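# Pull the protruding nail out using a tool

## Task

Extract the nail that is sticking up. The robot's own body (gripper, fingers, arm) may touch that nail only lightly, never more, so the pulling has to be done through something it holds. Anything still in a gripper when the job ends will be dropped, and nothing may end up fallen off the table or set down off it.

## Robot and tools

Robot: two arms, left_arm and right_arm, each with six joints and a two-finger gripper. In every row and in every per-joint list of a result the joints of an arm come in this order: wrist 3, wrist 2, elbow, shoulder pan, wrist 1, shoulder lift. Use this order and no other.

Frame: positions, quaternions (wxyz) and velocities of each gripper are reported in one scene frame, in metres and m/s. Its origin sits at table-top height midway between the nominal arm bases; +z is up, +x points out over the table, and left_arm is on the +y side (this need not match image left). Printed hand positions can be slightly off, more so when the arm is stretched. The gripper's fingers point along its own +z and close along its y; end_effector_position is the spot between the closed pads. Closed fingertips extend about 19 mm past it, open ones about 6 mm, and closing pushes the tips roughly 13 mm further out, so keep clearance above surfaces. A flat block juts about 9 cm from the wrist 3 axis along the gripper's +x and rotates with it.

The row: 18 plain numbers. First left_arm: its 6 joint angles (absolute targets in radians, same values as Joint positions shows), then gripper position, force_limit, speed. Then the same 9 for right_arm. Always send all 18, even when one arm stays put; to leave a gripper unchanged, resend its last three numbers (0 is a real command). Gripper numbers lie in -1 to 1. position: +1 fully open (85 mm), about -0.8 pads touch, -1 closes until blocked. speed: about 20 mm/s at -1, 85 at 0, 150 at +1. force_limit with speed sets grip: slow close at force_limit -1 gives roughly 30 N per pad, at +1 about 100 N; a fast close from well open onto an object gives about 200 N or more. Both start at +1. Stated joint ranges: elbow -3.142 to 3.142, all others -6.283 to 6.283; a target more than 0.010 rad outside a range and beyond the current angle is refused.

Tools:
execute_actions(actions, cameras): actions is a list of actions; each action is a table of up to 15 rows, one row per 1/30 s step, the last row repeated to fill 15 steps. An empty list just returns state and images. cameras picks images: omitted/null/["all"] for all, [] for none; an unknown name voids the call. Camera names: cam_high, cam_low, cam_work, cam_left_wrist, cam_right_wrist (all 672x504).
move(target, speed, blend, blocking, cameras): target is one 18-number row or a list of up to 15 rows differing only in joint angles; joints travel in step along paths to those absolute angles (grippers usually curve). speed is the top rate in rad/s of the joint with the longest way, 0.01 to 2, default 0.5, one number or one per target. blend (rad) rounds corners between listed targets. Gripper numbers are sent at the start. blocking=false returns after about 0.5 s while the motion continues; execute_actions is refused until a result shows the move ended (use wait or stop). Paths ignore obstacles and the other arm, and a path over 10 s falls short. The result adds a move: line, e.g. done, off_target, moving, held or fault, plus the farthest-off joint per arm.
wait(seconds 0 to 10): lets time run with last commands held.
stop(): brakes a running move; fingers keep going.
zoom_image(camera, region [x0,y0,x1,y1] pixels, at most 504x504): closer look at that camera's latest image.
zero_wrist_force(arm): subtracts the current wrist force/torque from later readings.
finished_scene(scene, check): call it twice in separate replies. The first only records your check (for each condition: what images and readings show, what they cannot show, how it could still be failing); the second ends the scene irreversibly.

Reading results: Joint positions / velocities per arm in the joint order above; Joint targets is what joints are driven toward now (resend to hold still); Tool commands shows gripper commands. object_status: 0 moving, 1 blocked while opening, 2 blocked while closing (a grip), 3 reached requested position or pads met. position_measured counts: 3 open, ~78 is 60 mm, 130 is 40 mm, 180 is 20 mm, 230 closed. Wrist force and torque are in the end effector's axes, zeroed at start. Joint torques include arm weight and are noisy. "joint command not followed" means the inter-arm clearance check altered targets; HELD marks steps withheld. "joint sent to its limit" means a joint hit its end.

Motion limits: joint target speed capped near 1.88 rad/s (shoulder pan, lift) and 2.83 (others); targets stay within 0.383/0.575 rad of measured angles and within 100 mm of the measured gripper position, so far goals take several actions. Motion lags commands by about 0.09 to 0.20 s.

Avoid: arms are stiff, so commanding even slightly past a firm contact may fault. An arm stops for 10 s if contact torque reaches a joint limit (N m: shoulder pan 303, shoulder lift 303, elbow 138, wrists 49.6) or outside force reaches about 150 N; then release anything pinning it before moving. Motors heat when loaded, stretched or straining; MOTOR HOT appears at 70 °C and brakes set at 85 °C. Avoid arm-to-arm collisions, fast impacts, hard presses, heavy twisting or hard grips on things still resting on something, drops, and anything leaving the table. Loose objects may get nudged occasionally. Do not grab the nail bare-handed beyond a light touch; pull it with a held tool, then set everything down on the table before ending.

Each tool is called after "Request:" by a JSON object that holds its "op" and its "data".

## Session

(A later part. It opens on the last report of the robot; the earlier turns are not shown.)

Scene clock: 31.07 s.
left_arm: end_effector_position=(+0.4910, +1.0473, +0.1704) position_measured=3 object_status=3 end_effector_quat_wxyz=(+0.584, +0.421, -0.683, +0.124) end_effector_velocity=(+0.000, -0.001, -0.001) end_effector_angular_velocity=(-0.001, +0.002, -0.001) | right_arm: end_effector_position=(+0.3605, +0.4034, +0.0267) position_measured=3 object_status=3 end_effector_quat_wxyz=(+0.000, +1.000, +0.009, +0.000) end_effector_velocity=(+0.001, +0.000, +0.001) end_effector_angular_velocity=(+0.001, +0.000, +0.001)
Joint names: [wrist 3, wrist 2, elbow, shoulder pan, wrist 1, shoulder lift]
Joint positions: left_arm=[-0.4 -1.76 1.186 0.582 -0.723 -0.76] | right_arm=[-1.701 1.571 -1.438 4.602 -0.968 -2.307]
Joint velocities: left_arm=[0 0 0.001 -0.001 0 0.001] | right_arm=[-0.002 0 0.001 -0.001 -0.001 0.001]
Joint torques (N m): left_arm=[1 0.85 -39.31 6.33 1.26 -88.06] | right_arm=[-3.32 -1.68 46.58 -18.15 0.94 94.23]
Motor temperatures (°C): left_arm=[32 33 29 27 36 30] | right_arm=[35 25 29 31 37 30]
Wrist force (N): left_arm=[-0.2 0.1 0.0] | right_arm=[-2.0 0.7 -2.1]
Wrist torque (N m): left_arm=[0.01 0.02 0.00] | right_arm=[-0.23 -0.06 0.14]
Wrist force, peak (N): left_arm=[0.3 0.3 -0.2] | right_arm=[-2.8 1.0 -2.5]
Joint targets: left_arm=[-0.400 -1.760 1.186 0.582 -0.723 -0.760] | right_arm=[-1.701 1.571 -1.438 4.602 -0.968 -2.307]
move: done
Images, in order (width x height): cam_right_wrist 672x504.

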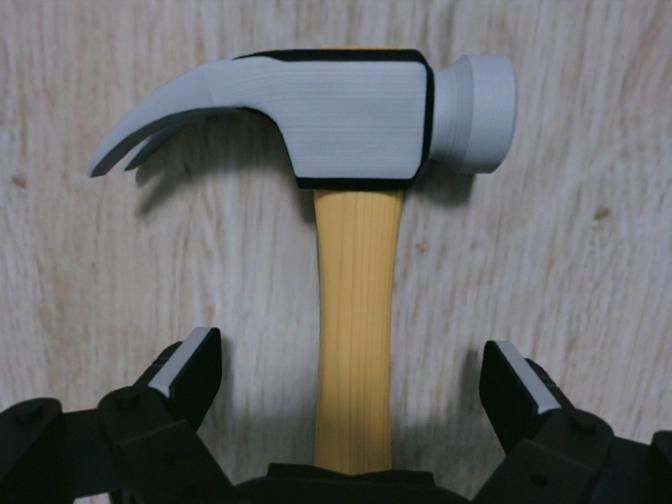

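Request:
{"op": "move", "data": {"target": [-0.4,-1.76,1.186,0.582,-0.723,-0.76,1,1,1,-1.701,1.571,-1.436,4.602,-0.974,-2.303,-1,1,-1], "cameras": ["cam_right_wrist"]}}

Request:
{"op": "move", "data": {"target": [-0.4,-1.76,1.186,0.582,-0.723,-0.76,1,1,1,-1.70,1.571,-1.204,4.582,-1.424,-2.084,-1,1,-1], "cameras": ["cam_right_wrist","cam_low","cam_work"]}}

Scene clock: 35.20 s.
left_arm: end_effector_position=(+0.4910, +1.0473, +0.1704) position_measured=3 object_status=3 end_effector_quat_wxyz=(+0.584, +0.421, -0.683, +0.124) end_effector_velocity=(+0.000, +0.000, +0.001) end_effector_angular_velocity=(+0.001, -0.001, -0.001) | right_arm: end_effector_position=(+0.3606, +0.4032, +0.0309) position_measured=176 object_status=0 end_effector_quat_wxyz=(+0.000, +1.000, +0.009, +0.000) end_effector_velocity=(+0.000, +0.000, +0.001) end_effector_angular_velocity=(+0.001, +0.000, +0.000)
Joint names: [wrist 3, wrist 2, elbow, shoulder pan, wrist 1, shoulder lift]
Joint positions: left_arm=[-0.4 -1.76 1.186 0.582 -0.723 -0.76] | right_arm=[-1.701 1.571 -1.436 4.602 -0.974 -2.303]
Joint velocities: left_arm=[0 0 -0.001 0 0 0] | right_arm=[0 0 0 0 0 0.001]
Joint torques (N m): left_arm=[0.35 0.84 -39.78 4.97 2.08 -91.89] | right_arm=[-2.73 -1.08 38.64 -15.35 3.81 107.32]
Motor temperatures (°C): left_arm=[32 33 29 27 36 30] | right_arm=[35 25 29 31 37 30]
Wrist force (N): left_arm=[0.0 0.0 0.0] | right_arm=[-3.1 5.1 -14.2]
Wrist torque (N m): left_arm=[0.00 -0.02 0.00] | right_arm=[-0.27 -0.18 -0.15]
Wrist force, peak (N): left_arm=[0.2 0.4 0.2] | right_arm=[-3.1 5.1 -14.2]
Joint targets: left_arm=[-0.400 -1.760 1.186 0.582 -0.723 -0.760] | right_arm=[-1.701 1.571 -1.436 4.602 -0.974 -2.303]
move: done
Images, in order (width x height): cam_right_wrist 672x504.

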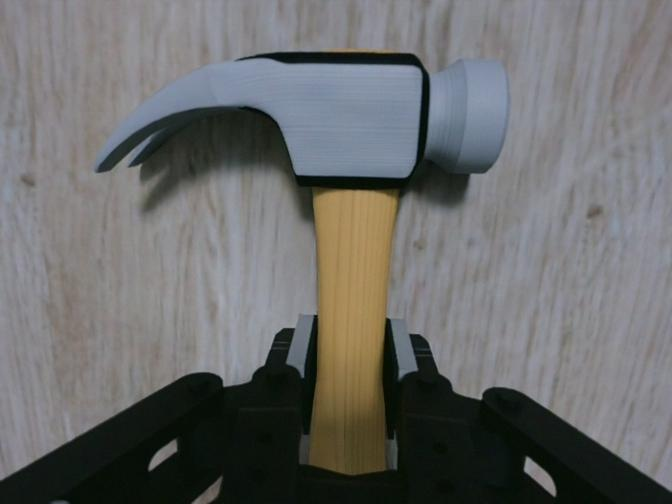

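Scene clock: 37.37 s.
left_arm: end_effector_position=(+0.4910, +1.0473, +0.1704) position_measured=3 object_status=3 end_effector_quat_wxyz=(+0.584, +0.421, -0.683, +0.124) end_effector_velocity=(+0.001, +0.000, +0.000) end_effector_angular_velocity=(+0.001, -0.001, +0.000) | right_arm: end_effector_position=(+0.3780, +0.3818, +0.3472) position_measured=231 object_status=0 end_effector_quat_wxyz=(+0.000, +1.000, -0.002, +0.000) end_effector_velocity=(+0.001, +0.000, -0.001) end_effector_angular_velocity=(-0.001, +0.000, -0.001)
Joint names: [wrist 3, wrist 2, elbow, shoulder pan, wrist 1, shoulder lift]
Joint positions: left_arm=[-0.4 -1.76 1.186 0.582 -0.723 -0.76] | right_arm=[-1.7 1.571 -1.204 4.582 -1.424 -2.084]
Joint velocities: left_arm=[0 0 -0.001 0 0 0] | right_arm=[0 0 0 -0.001 0 -0.001]
Joint torques (N m): left_arm=[0.57 0.64 -41.42 8.01 1.55 -94.64] | right_arm=[3.11 -0.63 52.15 -16.04 1.46 113.71]
Motor temperatures (°C): left_arm=[32 33 29 27 36 30] | right_arm=[35 25 29 31 37 30]
Wrist force (N): left_arm=[0.0 0.1 0.0] | right_arm=[-1.9 1.6 -2.9]
Wrist torque (N m): left_arm=[0.02 -0.01 0.00] | right_arm=[-0.16 -0.09 0.17]
Wrist force, peak (N): left_arm=[-0.2 0.3 -0.4] | right_arm=[-3.4 5.0 -13.8]
Joint targets: left_arm=[-0.400 -1.760 1.186 0.582 -0.723 -0.760] | right_arm=[-1.700 1.571 -1.204 4.582 -1.424 -2.084]
move: done
Images, in order (width x height): cam_low 672x504, cam_work 672x504, cam_right_wrist 672x504.

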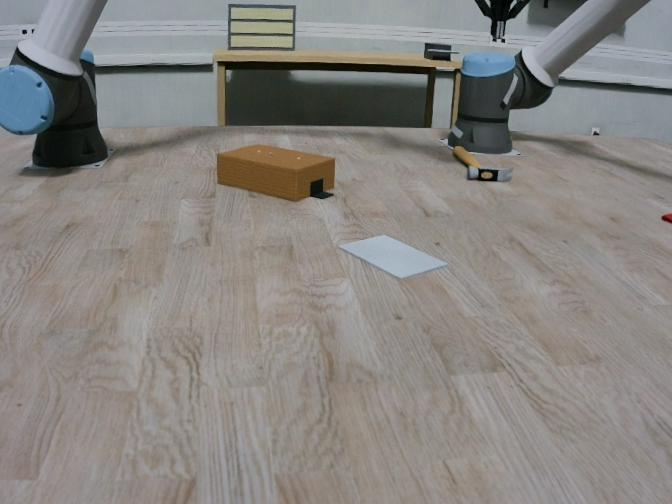

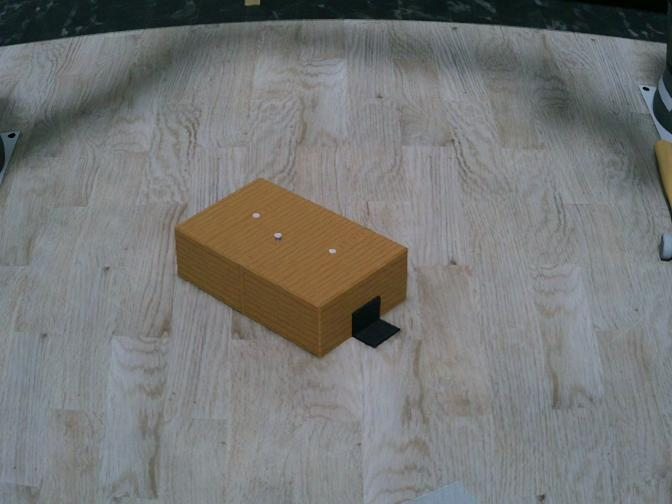

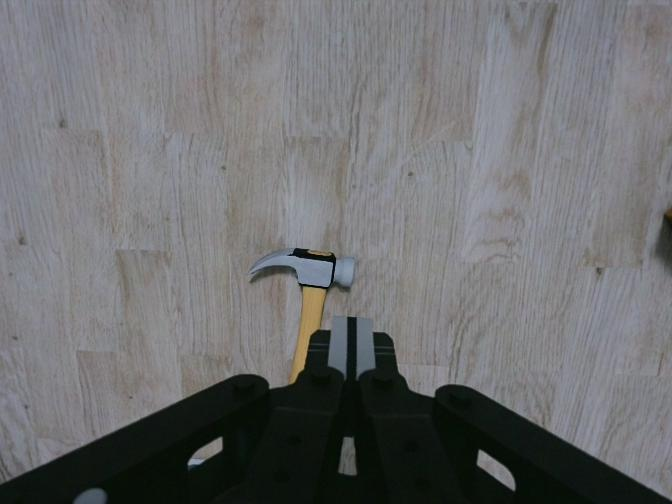

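Request:
{"op": "move", "data": {"target": [-0.4,-1.76,1.186,0.582,-0.723,-0.76,1,1,1,-1.393,1.571,-1.4245,4.720,-1.0795,-2.208,1,1,1], "cameras": ["cam_right_wrist","cam_high"]}}

Scene clock: 39.53 s.
left_arm: end_effector_position=(+0.4910, +1.0473, +0.1704) position_measured=3 object_status=3 end_effector_quat_wxyz=(+0.584, +0.421, -0.683, +0.124) end_effector_velocity=(+0.000, +0.000, +0.000) end_effector_angular_velocity=(+0.000, -0.001, -0.001) | right_arm: end_effector_position=(+0.2438, +0.4167, +0.1200) position_measured=3 object_status=3 end_effector_quat_wxyz=(+0.000, +0.996, -0.086, +0.000) end_effector_velocity=(-0.002, +0.000, -0.001) end_effector_angular_velocity=(+0.000, +0.000, +0.000)
Joint names: [wrist 3, wrist 2, elbow, shoulder pan, wrist 1, shoulder lift]
Joint positions: left_arm=[-0.4 -1.76 1.186 0.582 -0.723 -0.76] | right_arm=[-1.393 1.571 -1.424 4.72 -1.08 -2.208]
Joint velocities: left_arm=[0 0 0 -0.001 0 0] | right_arm=[0.002 0 -0.001 0.002 0.002 -0.001]
Joint torques (N m): left_arm=[0.14 0.3 -41.8 9.44 2.19 -94.19] | right_arm=[3.28 -0.29 35.04 19.73 8.7 91.16]
Motor temperatures (°C): left_arm=[32 33 29 27 36 30] | right_arm=[35 25 29 31 37 30]
Wrist force (N): left_arm=[0.1 0.3 -0.1] | right_arm=[-1.4 0.8 -2.0]
Wrist torque (N m): left_arm=[0.05 -0.03 0.00] | right_arm=[-0.28 -0.09 0.21]
Wrist force, peak (N): left_arm=[0.0 0.1 -0.6] | right_arm=[-0.3 2.0 -6.2]
Joint targets: left_arm=[-0.400 -1.760 1.186 0.582 -0.723 -0.760] | right_arm=[-1.393 1.571 -1.425 4.720 -1.079 -2.208]
move: done
Images, in order (width x height): cam_high 672x504, cam_right_wrist 672x504.

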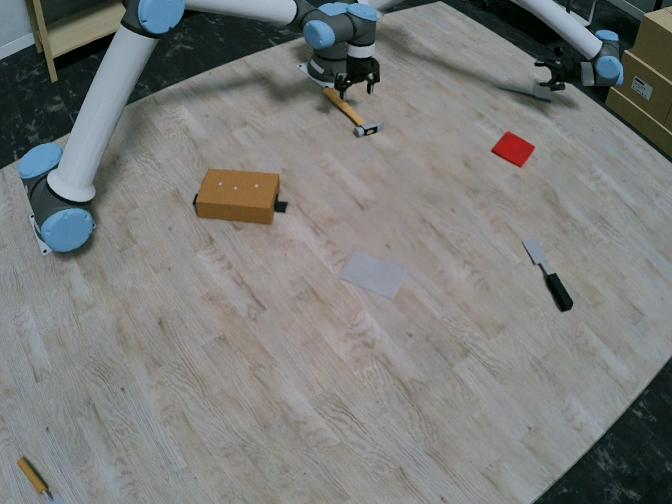

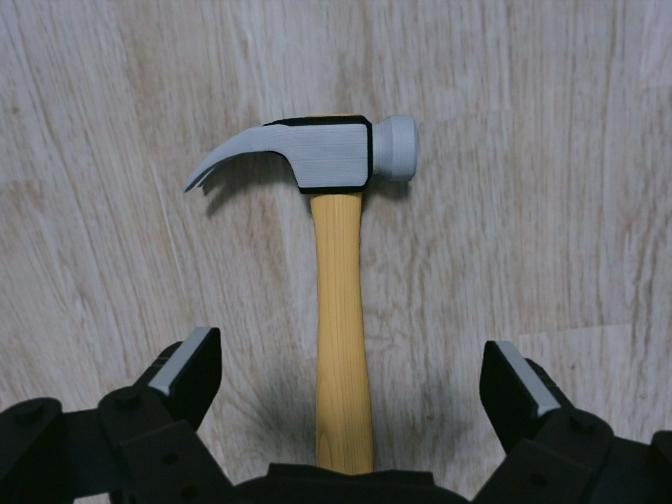

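Request:
{"op": "move", "data": {"target": [-0.4,-1.76,1.186,0.582,-0.723,-0.76,1,1,1,-1.393,1.571,-1.474,4.718,-0.9426,-2.2954,1,1,1], "cameras": [], "speed": 0.15}}

Request:
{"op": "move", "data": {"target": [-0.4,-1.76,1.186,0.582,-0.723,-0.76,1,1,1,-1.393,1.571,-1.474,4.718,-0.9426,-2.2954,-1,1,-0.8], "cameras": ["cam_right_wrist"]}}

Request:
{"op": "wait", "data": {"seconds": 1, "cameras": ["cam_low"]}}

Scene clock: 41.33 s.
left_arm: end_effector_position=(+0.4910, +1.0473, +0.1704) position_measured=3 object_status=3 end_effector_quat_wxyz=(+0.584, +0.421, -0.683, +0.124) end_effector_velocity=(-0.001, +0.001, +0.000) end_effector_angular_velocity=(+0.000, +0.000, +0.001) | right_arm: end_effector_position=(+0.2458, +0.4165, +0.0200) position_measured=3 object_status=3 end_effector_quat_wxyz=(+0.000, +0.996, -0.087, +0.000) end_effector_velocity=(+0.002, -0.001, -0.003) end_effector_angular_velocity=(-0.002, +0.000, -0.002)
Joint names: [wrist 3, wrist 2, elbow, shoulder pan, wrist 1, shoulder lift]
Joint positions: left_arm=[-0.4 -1.76 1.186 0.582 -0.723 -0.76] | right_arm=[-1.393 1.571 -1.474 4.718 -0.943 -2.295]
Joint velocities: left_arm=[0 0 0.001 0.001 0 0] | right_arm=[0 0 -0.001 -0.002 0.002 -0.003]
Joint torques (N m): left_arm=[0.28 0.36 -42.01 5.73 2.48 -92.04] | right_arm=[3.05 -0.15 32.14 -17.41 9.02 91.63]
Motor temperatures (°C): left_arm=[32 33 29 27 36 30] | right_arm=[35 25 29 31 37 30]
Wrist force (N): left_arm=[0.0 -0.1 -0.1] | right_arm=[-2.2 0.7 -2.0]
Wrist torque (N m): left_arm=[-0.01 -0.01 0.01] | right_arm=[-0.25 0.05 0.15]
Wrist force, peak (N): left_arm=[0.0 0.5 -0.4] | right_arm=[-1.8 0.5 -3.9]
Joint targets: left_arm=[-0.400 -1.760 1.186 0.582 -0.723 -0.760] | right_arm=[-1.393 1.571 -1.474 4.718 -0.943 -2.295]
move: done
No camera images: "cameras" was empty.

Scene clock: 43.70 s.
left_arm: end_effector_position=(+0.4910, +1.0473, +0.1704) position_measured=3 object_status=3 end_effector_quat_wxyz=(+0.584, +0.421, -0.683, +0.124) end_effector_velocity=(+0.000, +0.000, +0.000) end_effector_angular_velocity=(+0.000, +0.001, +0.000) | right_arm: end_effector_position=(+0.2458, +0.4166, +0.0201) position_measured=176 object_status=0 end_effector_quat_wxyz=(+0.000, +0.996, -0.087, +0.000) end_effector_velocity=(+0.000, +0.000, +0.001) end_effector_angular_velocity=(+0.000, +0.000, -0.001)
Joint names: [wrist 3, wrist 2, elbow, shoulder pan, wrist 1, shoulder lift]
Joint positions: left_arm=[-0.4 -1.76 1.186 0.582 -0.723 -0.76] | right_arm=[-1.393 1.571 -1.474 4.718 -0.943 -2.295]
Joint velocities: left_arm=[0 0.001 0 0.001 0 0] | right_arm=[0 0 0 0 -0.001 0.001]
Joint torques (N m): left_arm=[0.13 0.14 -43.31 11.66 2.49 -94.18] | right_arm=[2.93 0.51 -7.77 -14.25 -10.19 40.17]
Motor temperatures (°C): left_arm=[32 33 29 27 36 30] | right_arm=[35 25 29 31 37 30]
Wrist force (N): left_arm=[0.4 -0.1 -0.2] | right_arm=[-2.8 -10.2 -62.9]
Wrist torque (N m): left_arm=[-0.02 -0.07 0.00] | right_arm=[0.23 0.13 0.29]
Wrist force, peak (N): left_arm=[0.3 0.5 -0.1] | right_arm=[-2.8 -10.2 -62.9]
Joint targets: left_arm=[-0.400 -1.760 1.186 0.582 -0.723 -0.760] | right_arm=[-1.393 1.571 -1.474 4.718 -0.943 -2.295]
move: done
Images, in order (width x height): cam_right_wrist 672x504.

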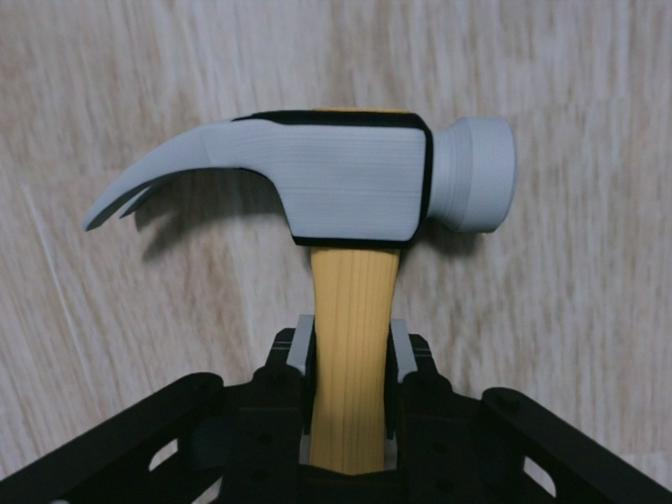

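Scene clock: 44.70 s.
left_arm: end_effector_position=(+0.4910, +1.0473, +0.1704) position_measured=3 object_status=3 end_effector_quat_wxyz=(+0.584, +0.421, -0.683, +0.124) end_effector_velocity=(+0.000, +0.000, -0.001) end_effector_angular_velocity=(+0.000, +0.001, -0.001) | right_arm: end_effector_position=(+0.2458, +0.4165, +0.0199) position_measured=176 object_status=2 end_effector_quat_wxyz=(+0.000, +0.996, -0.087, +0.000) end_effector_velocity=(+0.000, +0.000, +0.001) end_effector_angular_velocity=(+0.002, +0.000, +0.001)
Joint names: [wrist 3, wrist 2, elbow, shoulder pan, wrist 1, shoulder lift]
Joint positions: left_arm=[-0.4 -1.76 1.186 0.582 -0.723 -0.76] | right_arm=[-1.393 1.571 -1.474 4.718 -0.943 -2.295]
Joint velocities: left_arm=[0 0 0 -0.001 0 0.001] | right_arm=[-0.001 0 0 0 0 0.001]
Joint torques (N m): left_arm=[0.11 0.76 -42.31 7.02 2.74 -93.7] | right_arm=[2.97 0.63 -12.41 -13.64 -11.36 17.57]
Motor temperatures (°C): left_arm=[32 33 29 27 36 30] | right_arm=[35 25 29 31 37 30]
Wrist force (N): left_arm=[0.0 0.1 0.1] | right_arm=[-3.0 -10.3 -71.8]
Wrist torque (N m): left_arm=[0.02 0.00 0.00] | right_arm=[0.29 0.08 0.30]
Wrist force, peak (N): left_arm=[0.1 0.5 -0.1] | right_arm=[-3.0 -10.3 -71.8]
Joint targets: left_arm=[-0.400 -1.760 1.186 0.582 -0.723 -0.760] | right_arm=[-1.393 1.571 -1.474 4.718 -0.943 -2.295]
Tool commands: left_gripper/position=+1.0 left_gripper/force_limit=+1.0 left_gripper/speed=+1.0 right_gripper/position=-1.0 right_gripper/force_limit=+1.0 right_gripper/speed=-0.8
wait: 1.00 s; at rest by 0.17 s
Images, in order (width x height): cam_low 672x504.

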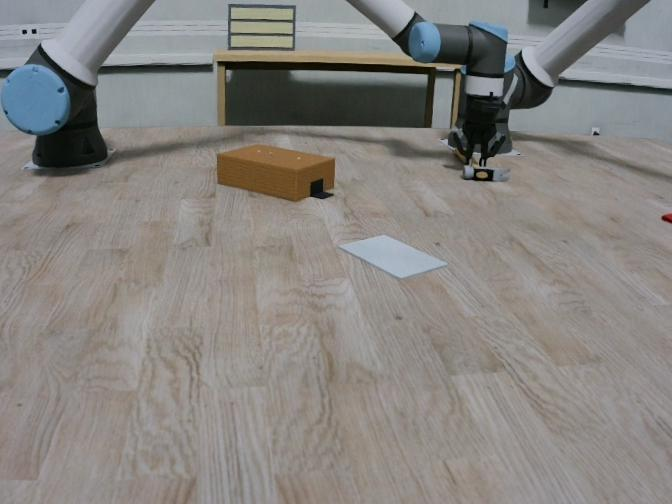

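Request:
{"op": "move", "data": {"target": [[-0.4,-1.76,1.186,0.582,-0.723,-0.76,1,1,1,-1.393,1.571,-1.468,4.718,-0.9616,-2.283,-1,1,-0.8],[-0.4,-1.76,1.186,0.582,-0.723,-0.76,1,1,1,-1.393,1.571,-1.45,4.718,-1.010,-2.252,-1,1,-0.8]], "cameras": ["cam_right_wrist","cam_low"], "speed": 0.1}}

Scene clock: 46.00 s.
left_arm: end_effector_position=(+0.4910, +1.0473, +0.1704) position_measured=3 object_status=3 end_effector_quat_wxyz=(+0.584, +0.421, -0.683, +0.124) end_effector_velocity=(+0.000, +0.000, +0.001) end_effector_angular_velocity=(+0.000, -0.001, +0.000) | right_arm: end_effector_position=(+0.2457, +0.4178, +0.0689) position_measured=176 object_status=2 end_effector_quat_wxyz=(+0.000, +0.996, -0.087, +0.000) end_effector_velocity=(+0.003, -0.001, +0.001) end_effector_angular_velocity=(-0.001, +0.000, -0.003)
Joint names: [wrist 3, wrist 2, elbow, shoulder pan, wrist 1, shoulder lift]
Joint positions: left_arm=[-0.4 -1.76 1.186 0.582 -0.723 -0.76] | right_arm=[-1.393 1.571 -1.45 4.718 -1.01 -2.252]
Joint velocities: left_arm=[0 0 0 0 0 -0.001] | right_arm=[0 0 0.001 -0.003 -0.002 0.001]
Joint torques (N m): left_arm=[-0.17 0.38 -43.42 7.68 3.01 -95.59] | right_arm=[2.55 0.88 50.14 -10.46 1.49 122.61]
Motor temperatures (°C): left_arm=[32 33 29 27 36 30] | right_arm=[35 25 29 31 37 30]
Wrist force (N): left_arm=[-0.1 0.2 -0.2] | right_arm=[-1.8 0.3 3.5]
Wrist torque (N m): left_arm=[0.03 0.00 0.00] | right_arm=[-0.33 -0.19 0.17]
Wrist force, peak (N): left_arm=[-0.2 0.0 -0.5] | right_arm=[-2.8 -10.1 -72.8]
Joint targets: left_arm=[-0.400 -1.760 1.186 0.582 -0.723 -0.760] | right_arm=[-1.393 1.571 -1.450 4.718 -1.010 -2.252]
move: done
Images, in order (width x height): cam_low 672x504, cam_right_wrist 672x504.

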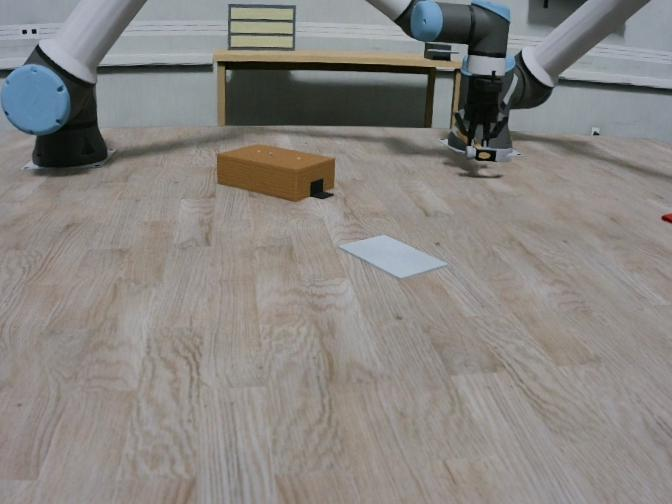

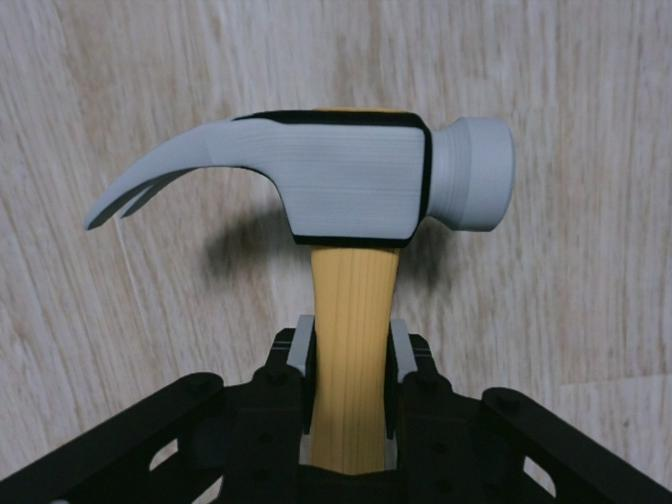

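Request:
{"op": "move", "data": {"target": [[-0.4,-1.76,1.186,0.582,-0.723,-0.76,1,1,1,-1.4,1.571,-1.204,4.70,-1.424,-2.084,-1,1,-0.8],[-0.4,-1.76,1.186,0.582,-0.723,-0.76,1,1,1,-1.371,2.731,-1.901,4.301,-2.438,-1.944,-1,1,-0.8]], "blend": 0.1}}

Scene clock: 51.70 s.
left_arm: end_effector_position=(+0.4910, +1.0473, +0.1704) position_measured=3 object_status=3 end_effector_quat_wxyz=(+0.584, +0.421, -0.683, +0.124) end_effector_velocity=(+0.000, +0.001, +0.000) end_effector_angular_velocity=(+0.001, +0.000, +0.001) | right_arm: end_effector_position=(+0.2157, -0.0382, +0.2617) position_measured=176 object_status=2 end_effector_quat_wxyz=(+0.547, +0.447, -0.548, -0.448) end_effector_velocity=(+0.001, +0.000, +0.000) end_effector_angular_velocity=(-0.002, +0.001, -0.003)
Joint names: [wrist 3, wrist 2, elbow, shoulder pan, wrist 1, shoulder lift]
Joint positions: left_arm=[-0.4 -1.76 1.186 0.582 -0.723 -0.76] | right_arm=[-1.371 2.731 -1.901 4.301 -2.438 -1.944]
Joint velocities: left_arm=[0 0 0 0.001 0 0] | right_arm=[0 0.001 -0.001 -0.002 -0.001 0]
Joint torques (N m): left_arm=[-0.25 0.43 -45.14 11.38 3.11 -95.61] | right_arm=[3.3 4 26.51 -17.53 -5.77 87.23]
Motor temperatures (°C): left_arm=[32 33 29 27 36 30] | right_arm=[35 25 29 31 37 30]
Wrist force (N): left_arm=[-0.1 0.1 -0.1] | right_arm=[-2.4 -1.6 0.5]
Wrist torque (N m): left_arm=[0.03 0.01 0.00] | right_arm=[-0.12 -0.30 -0.03]
Wrist force, peak (N): left_arm=[0.3 0.5 0.2] | right_arm=[-2.4 1.4 8.2]
Joint targets: left_arm=[-0.400 -1.760 1.186 0.582 -0.723 -0.760] | right_arm=[-1.371 2.731 -1.901 4.301 -2.438 -1.944]
move: done

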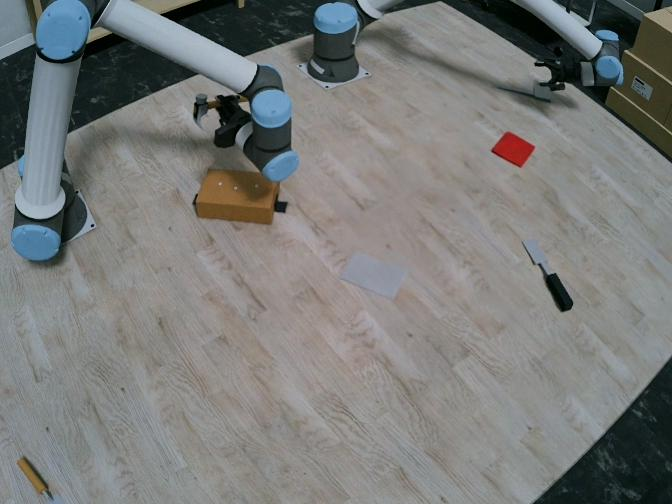

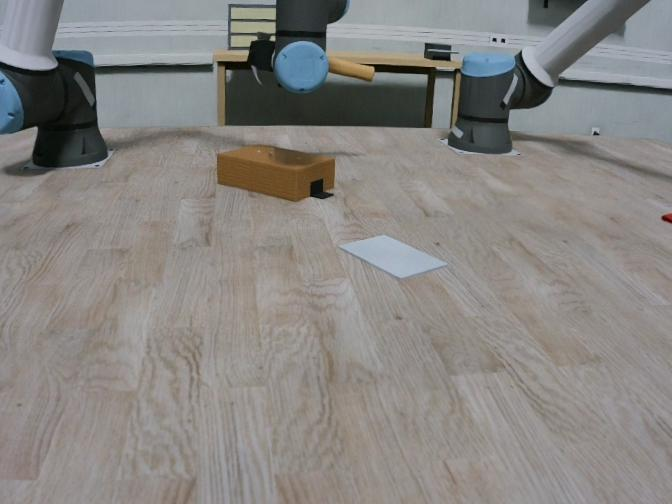

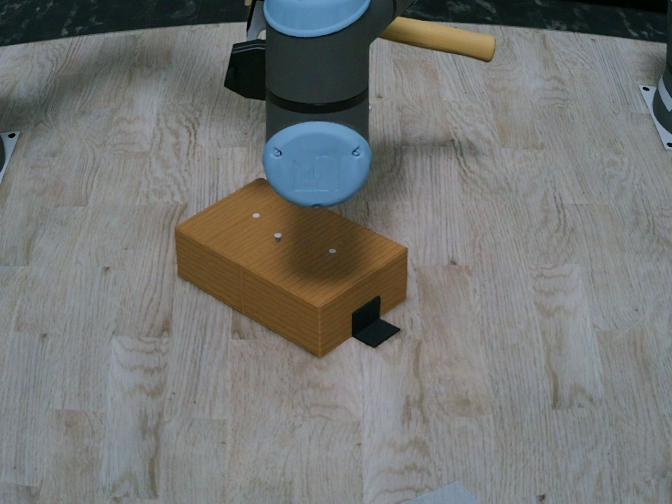

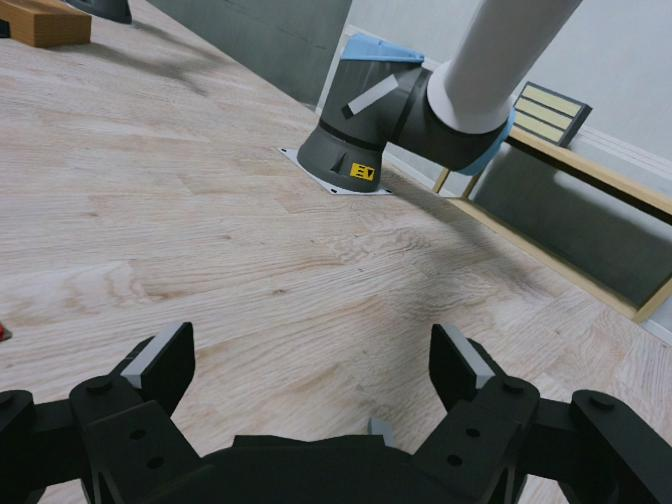

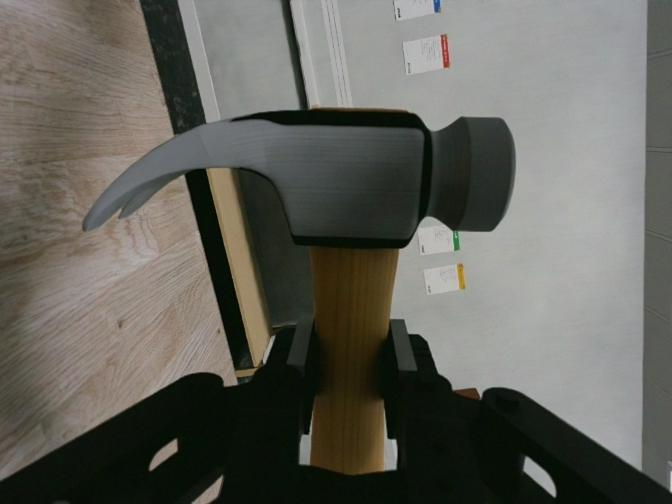

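Request:
{"op": "move", "data": {"target": [-0.4,-1.76,1.186,0.582,-0.723,-0.76,1,1,1,-1.371,2.455,-1.543,4.026,-2.527,-2.213,-1,1,-0.8], "cameras": ["cam_right_wrist","cam_high","cam_work","cam_low"]}}

Scene clock: 53.67 s.
left_arm: end_effector_position=(+0.4910, +1.0473, +0.1704) position_measured=3 object_status=3 end_effector_quat_wxyz=(+0.584, +0.421, -0.683, +0.124) end_effector_velocity=(+0.000, +0.000, +0.000) end_effector_angular_velocity=(+0.000, +0.000, +0.000) | right_arm: end_effector_position=(+0.4556, -0.0388, +0.2220) position_measured=176 object_status=2 end_effector_quat_wxyz=(+0.547, +0.447, -0.548, -0.448) end_effector_velocity=(+0.001, +0.000, +0.001) end_effector_angular_velocity=(+0.000, -0.001, +0.000)
Joint names: [wrist 3, wrist 2, elbow, shoulder pan, wrist 1, shoulder lift]
Joint positions: left_arm=[-0.4 -1.76 1.186 0.582 -0.723 -0.76] | right_arm=[-1.371 2.455 -1.543 4.026 -2.527 -2.213]
Joint velocities: left_arm=[0 0 0 0 0 0] | right_arm=[0.001 -0.001 0.002 -0.001 0 0]
Joint torques (N m): left_arm=[-0.43 0.38 -44.82 8.62 3.11 -97.01] | right_arm=[3.33 -3.17 40.39 -17.06 -6.63 84.59]
Motor temperatures (°C): left_arm=[32 33 29 27 36 30] | right_arm=[35 25 29 31 37 30]
Wrist force (N): left_arm=[-0.1 -0.1 -0.1] | right_arm=[-2.2 -2.4 -0.3]
Wrist torque (N m): left_arm=[-0.01 0.01 0.00] | right_arm=[-0.26 -0.27 0.05]
Wrist force, peak (N): left_arm=[-0.4 0.3 -0.3] | right_arm=[-1.7 -3.3 -5.1]
Joint targets: left_arm=[-0.400 -1.760 1.186 0.582 -0.723 -0.760] | right_arm=[-1.371 2.455 -1.543 4.026 -2.527 -2.213]
move: done
Images, in order (width x height): cam_high 672x504, cam_low 672x504, cam_work 672x504, cam_right_wrist 672x504.

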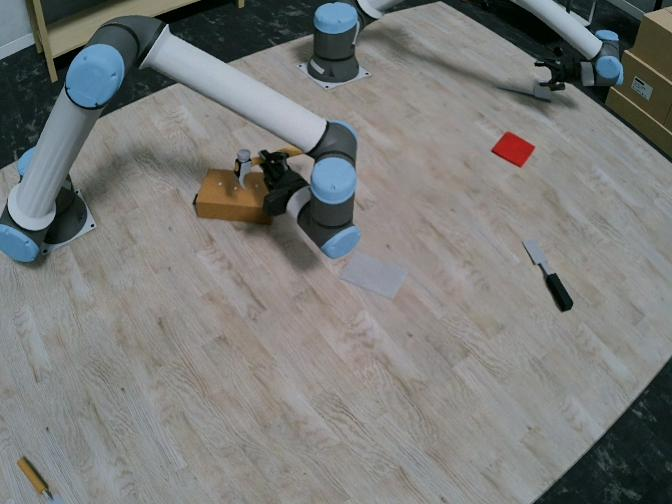

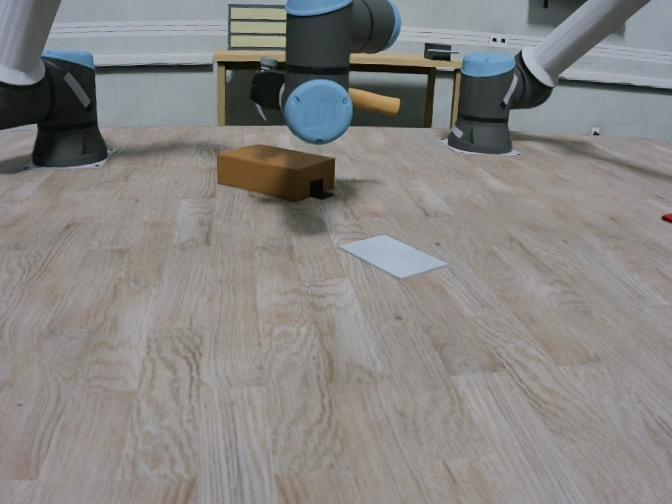

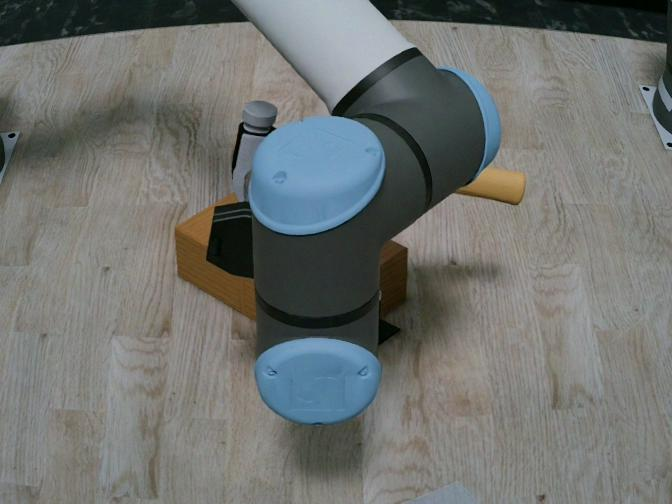

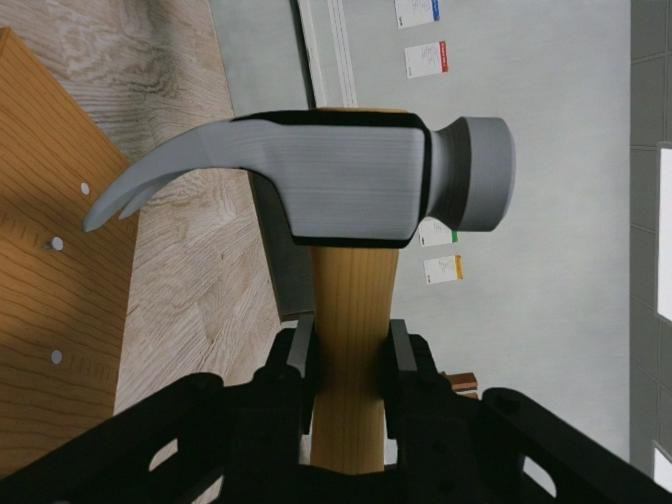

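Request:
{"op": "move", "data": {"target": [-0.4,-1.76,1.186,0.582,-0.723,-0.76,1,1,1,-1.371,2.459,-1.695,4.029,-2.423,-2.1655,-1,1,-0.8], "cameras": ["cam_right_wrist","cam_low"], "speed": 0.3}}

Scene clock: 58.57 s.
left_arm: end_effector_position=(+0.4910, +1.0473, +0.1704) position_measured=3 object_status=3 end_effector_quat_wxyz=(+0.584, +0.421, -0.683, +0.124) end_effector_velocity=(+0.000, +0.000, +0.001) end_effector_angular_velocity=(+0.001, -0.002, +0.000) | right_arm: end_effector_position=(+0.4157, -0.0834, +0.1920) position_measured=176 object_status=2 end_effector_quat_wxyz=(+0.547, +0.447, -0.548, -0.448) end_effector_velocity=(-0.001, +0.000, -0.001) end_effector_angular_velocity=(+0.001, +0.000, +0.001)
Joint names: [wrist 3, wrist 2, elbow, shoulder pan, wrist 1, shoulder lift]
Joint positions: left_arm=[-0.4 -1.76 1.186 0.582 -0.723 -0.76] | right_arm=[-1.371 2.459 -1.695 4.029 -2.423 -2.166]
Joint velocities: left_arm=[0 0 0 0 0 -0.002] | right_arm=[-0.001 0 -0.002 0.001 0.001 0]
Joint torques (N m): left_arm=[-0.26 0.63 -46.32 10.69 3.84 -97.43] | right_arm=[3.44 4.22 25.4 22.12 1.15 105.81]
Motor temperatures (°C): left_arm=[32 33 29 27 36 30] | right_arm=[35 25 29 31 37 30]
Wrist force (N): left_arm=[0.2 0.0 -0.1] | right_arm=[-2.0 -2.1 0.0]
Wrist torque (N m): left_arm=[0.00 -0.04 0.00] | right_arm=[-0.24 -0.32 0.02]
Wrist force, peak (N): left_arm=[-0.4 0.2 -0.4] | right_arm=[-0.4 -3.7 1.5]
Joint targets: left_arm=[-0.400 -1.760 1.186 0.582 -0.723 -0.760] | right_arm=[-1.371 2.459 -1.695 4.029 -2.423 -2.165]
move: done
Images, in order (width x height): cam_low 672x504, cam_right_wrist 672x504.

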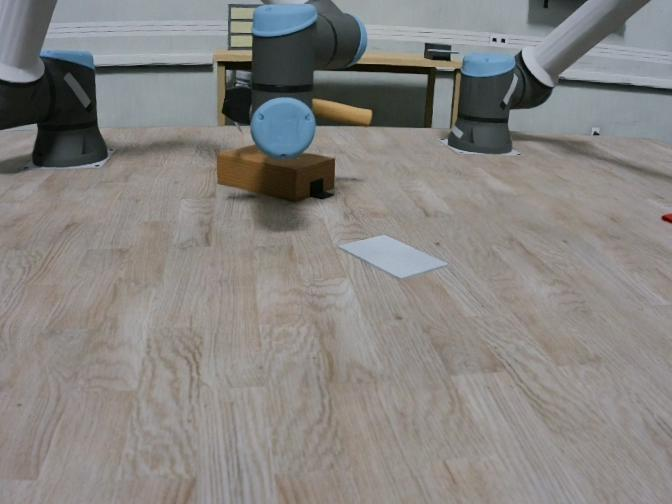

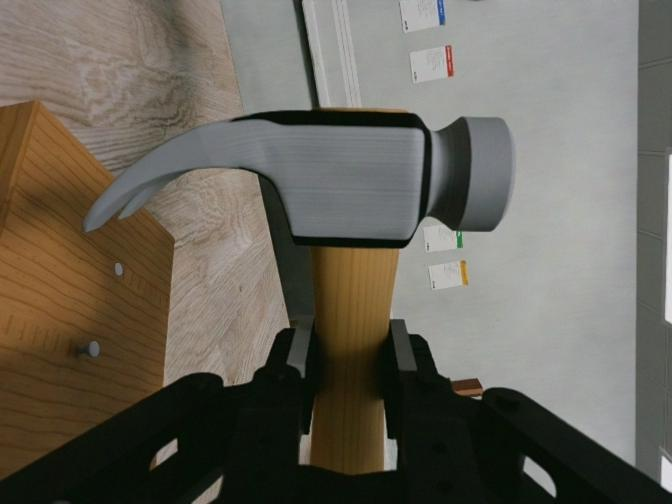

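Request:
{"op": "move", "data": {"target": [-0.4,-1.76,1.186,0.582,-0.723,-0.76,1,1,1,-1.371,2.517,-1.744,4.088,-2.364,-2.175,-1,1,-0.8], "cameras": ["cam_right_wrist","cam_low","cam_high","cam_work"], "speed": 0.2}}

Request:
{"op": "zoom_image", "data": {"camera": "cam_high", "region": [180, 120, 320, 230]}}

Request:
{"op": "zoom_image", "data": {"camera": "cam_right_wrist", "region": [0, 150, 240, 400]}}

Scene clock: 60.33 s.
left_arm: end_effector_position=(+0.4910, +1.0473, +0.1704) position_measured=3 object_status=3 end_effector_quat_wxyz=(+0.584, +0.421, -0.683, +0.124) end_effector_velocity=(-0.001, +0.001, +0.001) end_effector_angular_velocity=(+0.001, -0.001, +0.000) | right_arm: end_effector_position=(+0.3754, -0.0623, +0.1642) position_measured=176 object_status=2 end_effector_quat_wxyz=(+0.547, +0.447, -0.548, -0.448) end_effector_velocity=(-0.001, +0.001, +0.000) end_effector_angular_velocity=(+0.001, -0.001, +0.000)
Joint names: [wrist 3, wrist 2, elbow, shoulder pan, wrist 1, shoulder lift]
Joint positions: left_arm=[-0.4 -1.76 1.186 0.582 -0.723 -0.76] | right_arm=[-1.371 2.517 -1.744 4.088 -2.364 -2.175]
Joint velocities: left_arm=[0 0.001 0 0.001 0 -0.001] | right_arm=[0 0.002 -0.002 0.001 0.002 0.001]
Joint torques (N m): left_arm=[0.17 0.28 -46.44 9.8 3.77 -99.33] | right_arm=[3.03 4.19 23.02 21.23 1.38 75.99]
Motor temperatures (°C): left_arm=[32 33 29 27 36 30] | right_arm=[35 25 29 31 37 30]
Wrist force (N): left_arm=[0.1 0.3 0.2] | right_arm=[-2.0 -2.4 -0.5]
Wrist torque (N m): left_arm=[0.05 -0.02 0.00] | right_arm=[-0.34 -0.32 0.01]
Wrist force, peak (N): left_arm=[0.1 0.5 -0.3] | right_arm=[-2.5 -3.2 0.6]
Joint targets: left_arm=[-0.400 -1.760 1.186 0.582 -0.723 -0.760] | right_arm=[-1.371 2.517 -1.744 4.088 -2.364 -2.175]
move: done
Images, in order (width x height): cam_high 672x504, cam_low 672x504, cam_work 672x504, cam_right_wrist 672x504.

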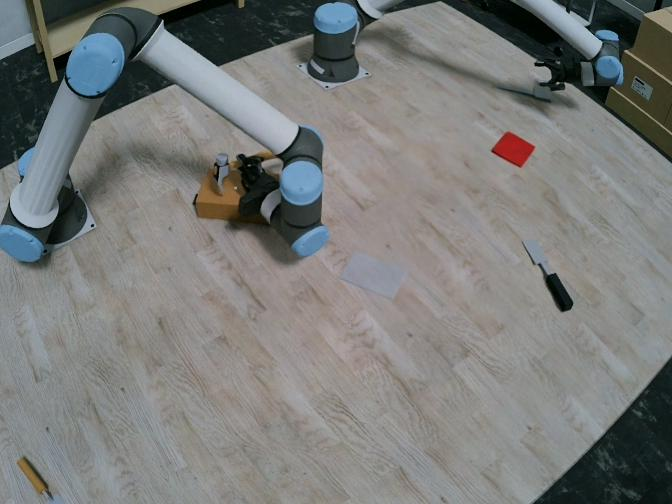

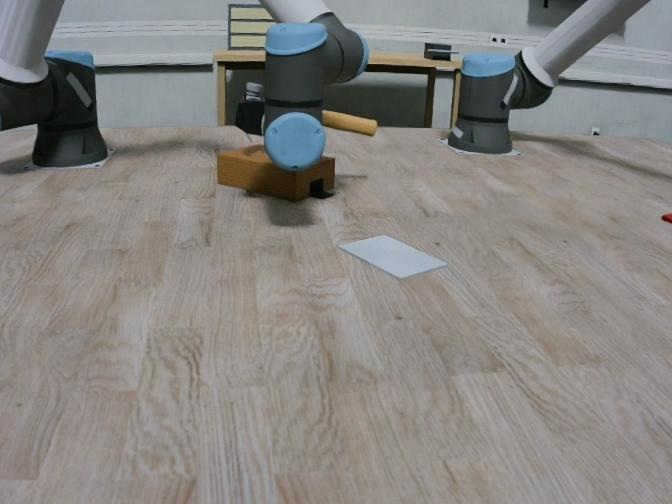

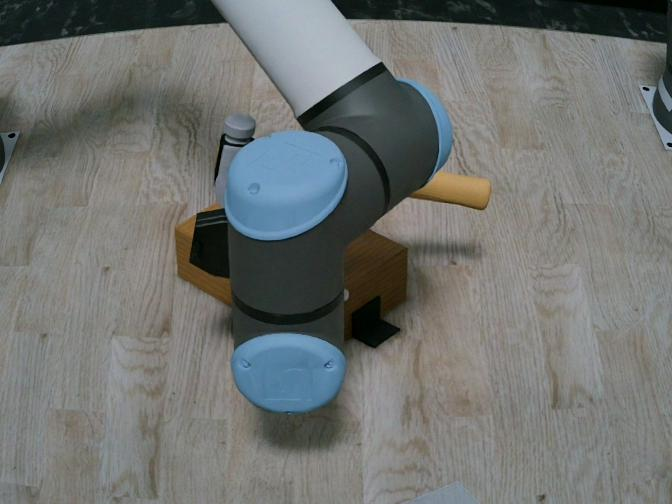

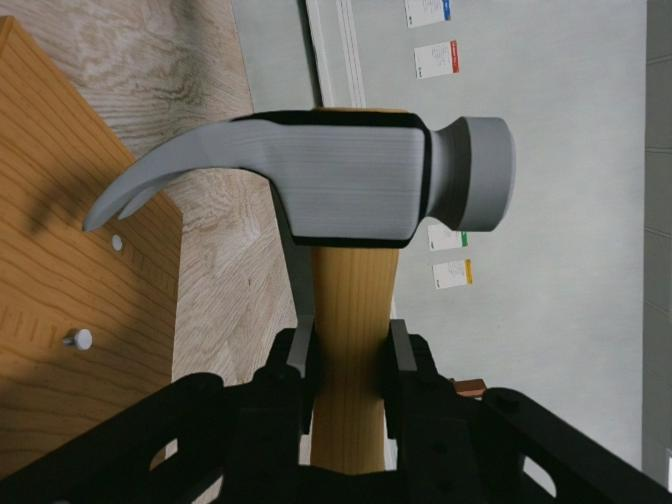

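Scaled by 3.600 from the camera's 672x504 image, which has a finer 960x720 frame.

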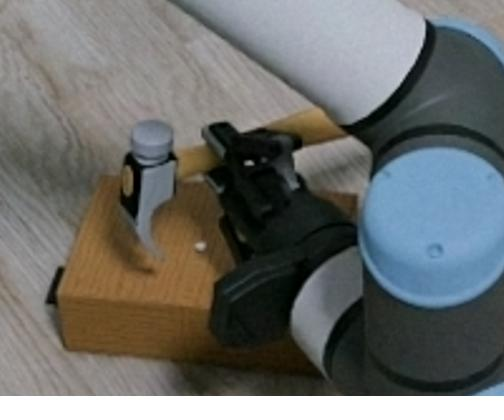

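Scaled by 2.016 from the camera's 672x504 image, which has a finer 960x720 frame.

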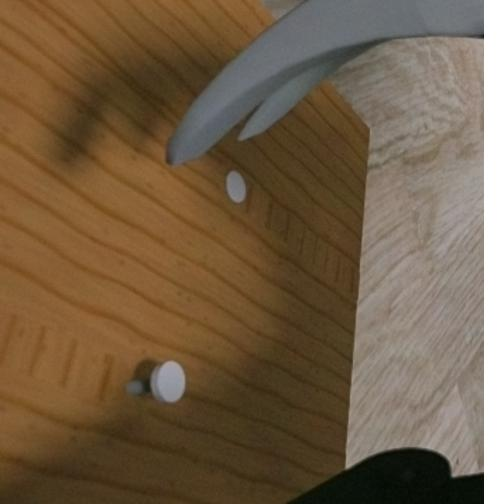

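Request:
{"op": "move", "data": {"target": [-0.4,-1.76,1.186,0.582,-0.723,-0.76,1,1,1,-2.071,2.474,-1.8035,4.045,-2.364,-2.1157,-1,1,-0.8], "cameras": ["cam_right_wrist","cam_high"], "speed": 0.3}}

Request:
{"op": "zoom_image", "data": {"camera": "cam_high", "region": [180, 120, 320, 230]}}

Request:
{"op": "zoom_image", "data": {"camera": "cam_right_wrist", "region": [0, 150, 240, 400]}}

Scene clock: 64.90 s.
left_arm: end_effector_position=(+0.4910, +1.0473, +0.1704) position_measured=3 object_status=3 end_effector_quat_wxyz=(+0.584, +0.421, -0.683, +0.124) end_effector_velocity=(-0.001, +0.001, -0.001) end_effector_angular_velocity=(+0.000, +0.001, +0.001) | right_arm: end_effector_position=(+0.3777, -0.1119, +0.1838) position_measured=176 object_status=2 end_effector_quat_wxyz=(+0.360, +0.608, -0.361, -0.608) end_effector_velocity=(+0.000, +0.000, +0.000) end_effector_angular_velocity=(+0.002, +0.000, +0.000)
Joint names: [wrist 3, wrist 2, elbow, shoulder pan, wrist 1, shoulder lift]
Joint positions: left_arm=[-0.4 -1.76 1.186 0.582 -0.723 -0.76] | right_arm=[-2.071 2.474 -1.803 4.045 -2.364 -2.116]
Joint velocities: left_arm=[0 0 0 0.001 0 0.001] | right_arm=[-0.002 0 0 0 0 0]
Joint torques (N m): left_arm=[-0.28 0.26 -43.99 11.74 4.16 -96.54] | right_arm=[-2.91 -3.11 22.96 -17.27 -4.36 99.14]
Motor temperatures (°C): left_arm=[32 33 29 27 36 30] | right_arm=[35 25 29 31 37 30]
Wrist force (N): left_arm=[-0.1 0.2 -0.1] | right_arm=[-0.9 -1.4 -1.1]
Wrist torque (N m): left_arm=[0.04 0.01 0.00] | right_arm=[-0.24 -0.30 0.00]
Wrist force, peak (N): left_arm=[0.3 0.2 -0.5] | right_arm=[-2.2 -2.9 -1.0]
Joint targets: left_arm=[-0.400 -1.760 1.186 0.582 -0.723 -0.760] | right_arm=[-2.071 2.474 -1.804 4.045 -2.364 -2.116]
move: done
Images, in order (width x height): cam_high 672x504, cam_right_wrist 672x504.

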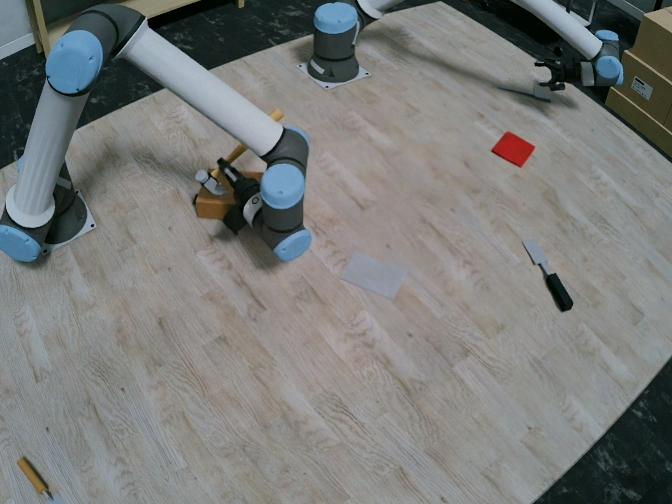

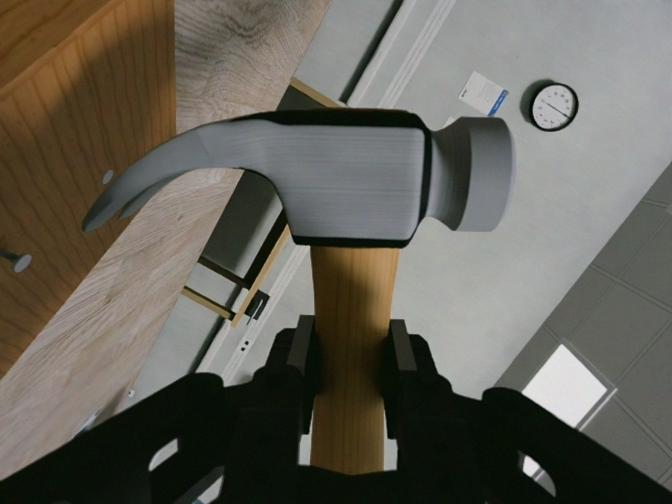

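Scaled by 3.600 from the camera's 672x504 image, which has a finer 960x720 frame.

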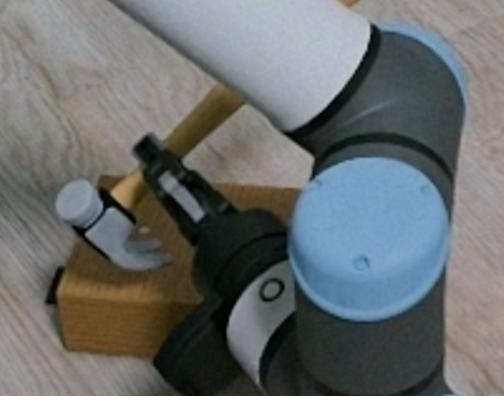

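Scaled by 2.016 from the camera's 672x504 image, which has a finer 960x720 frame.

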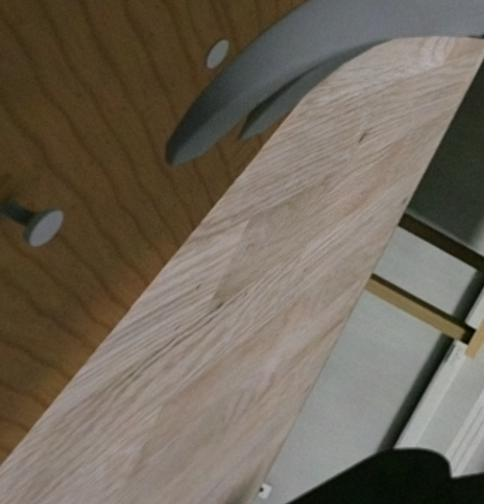

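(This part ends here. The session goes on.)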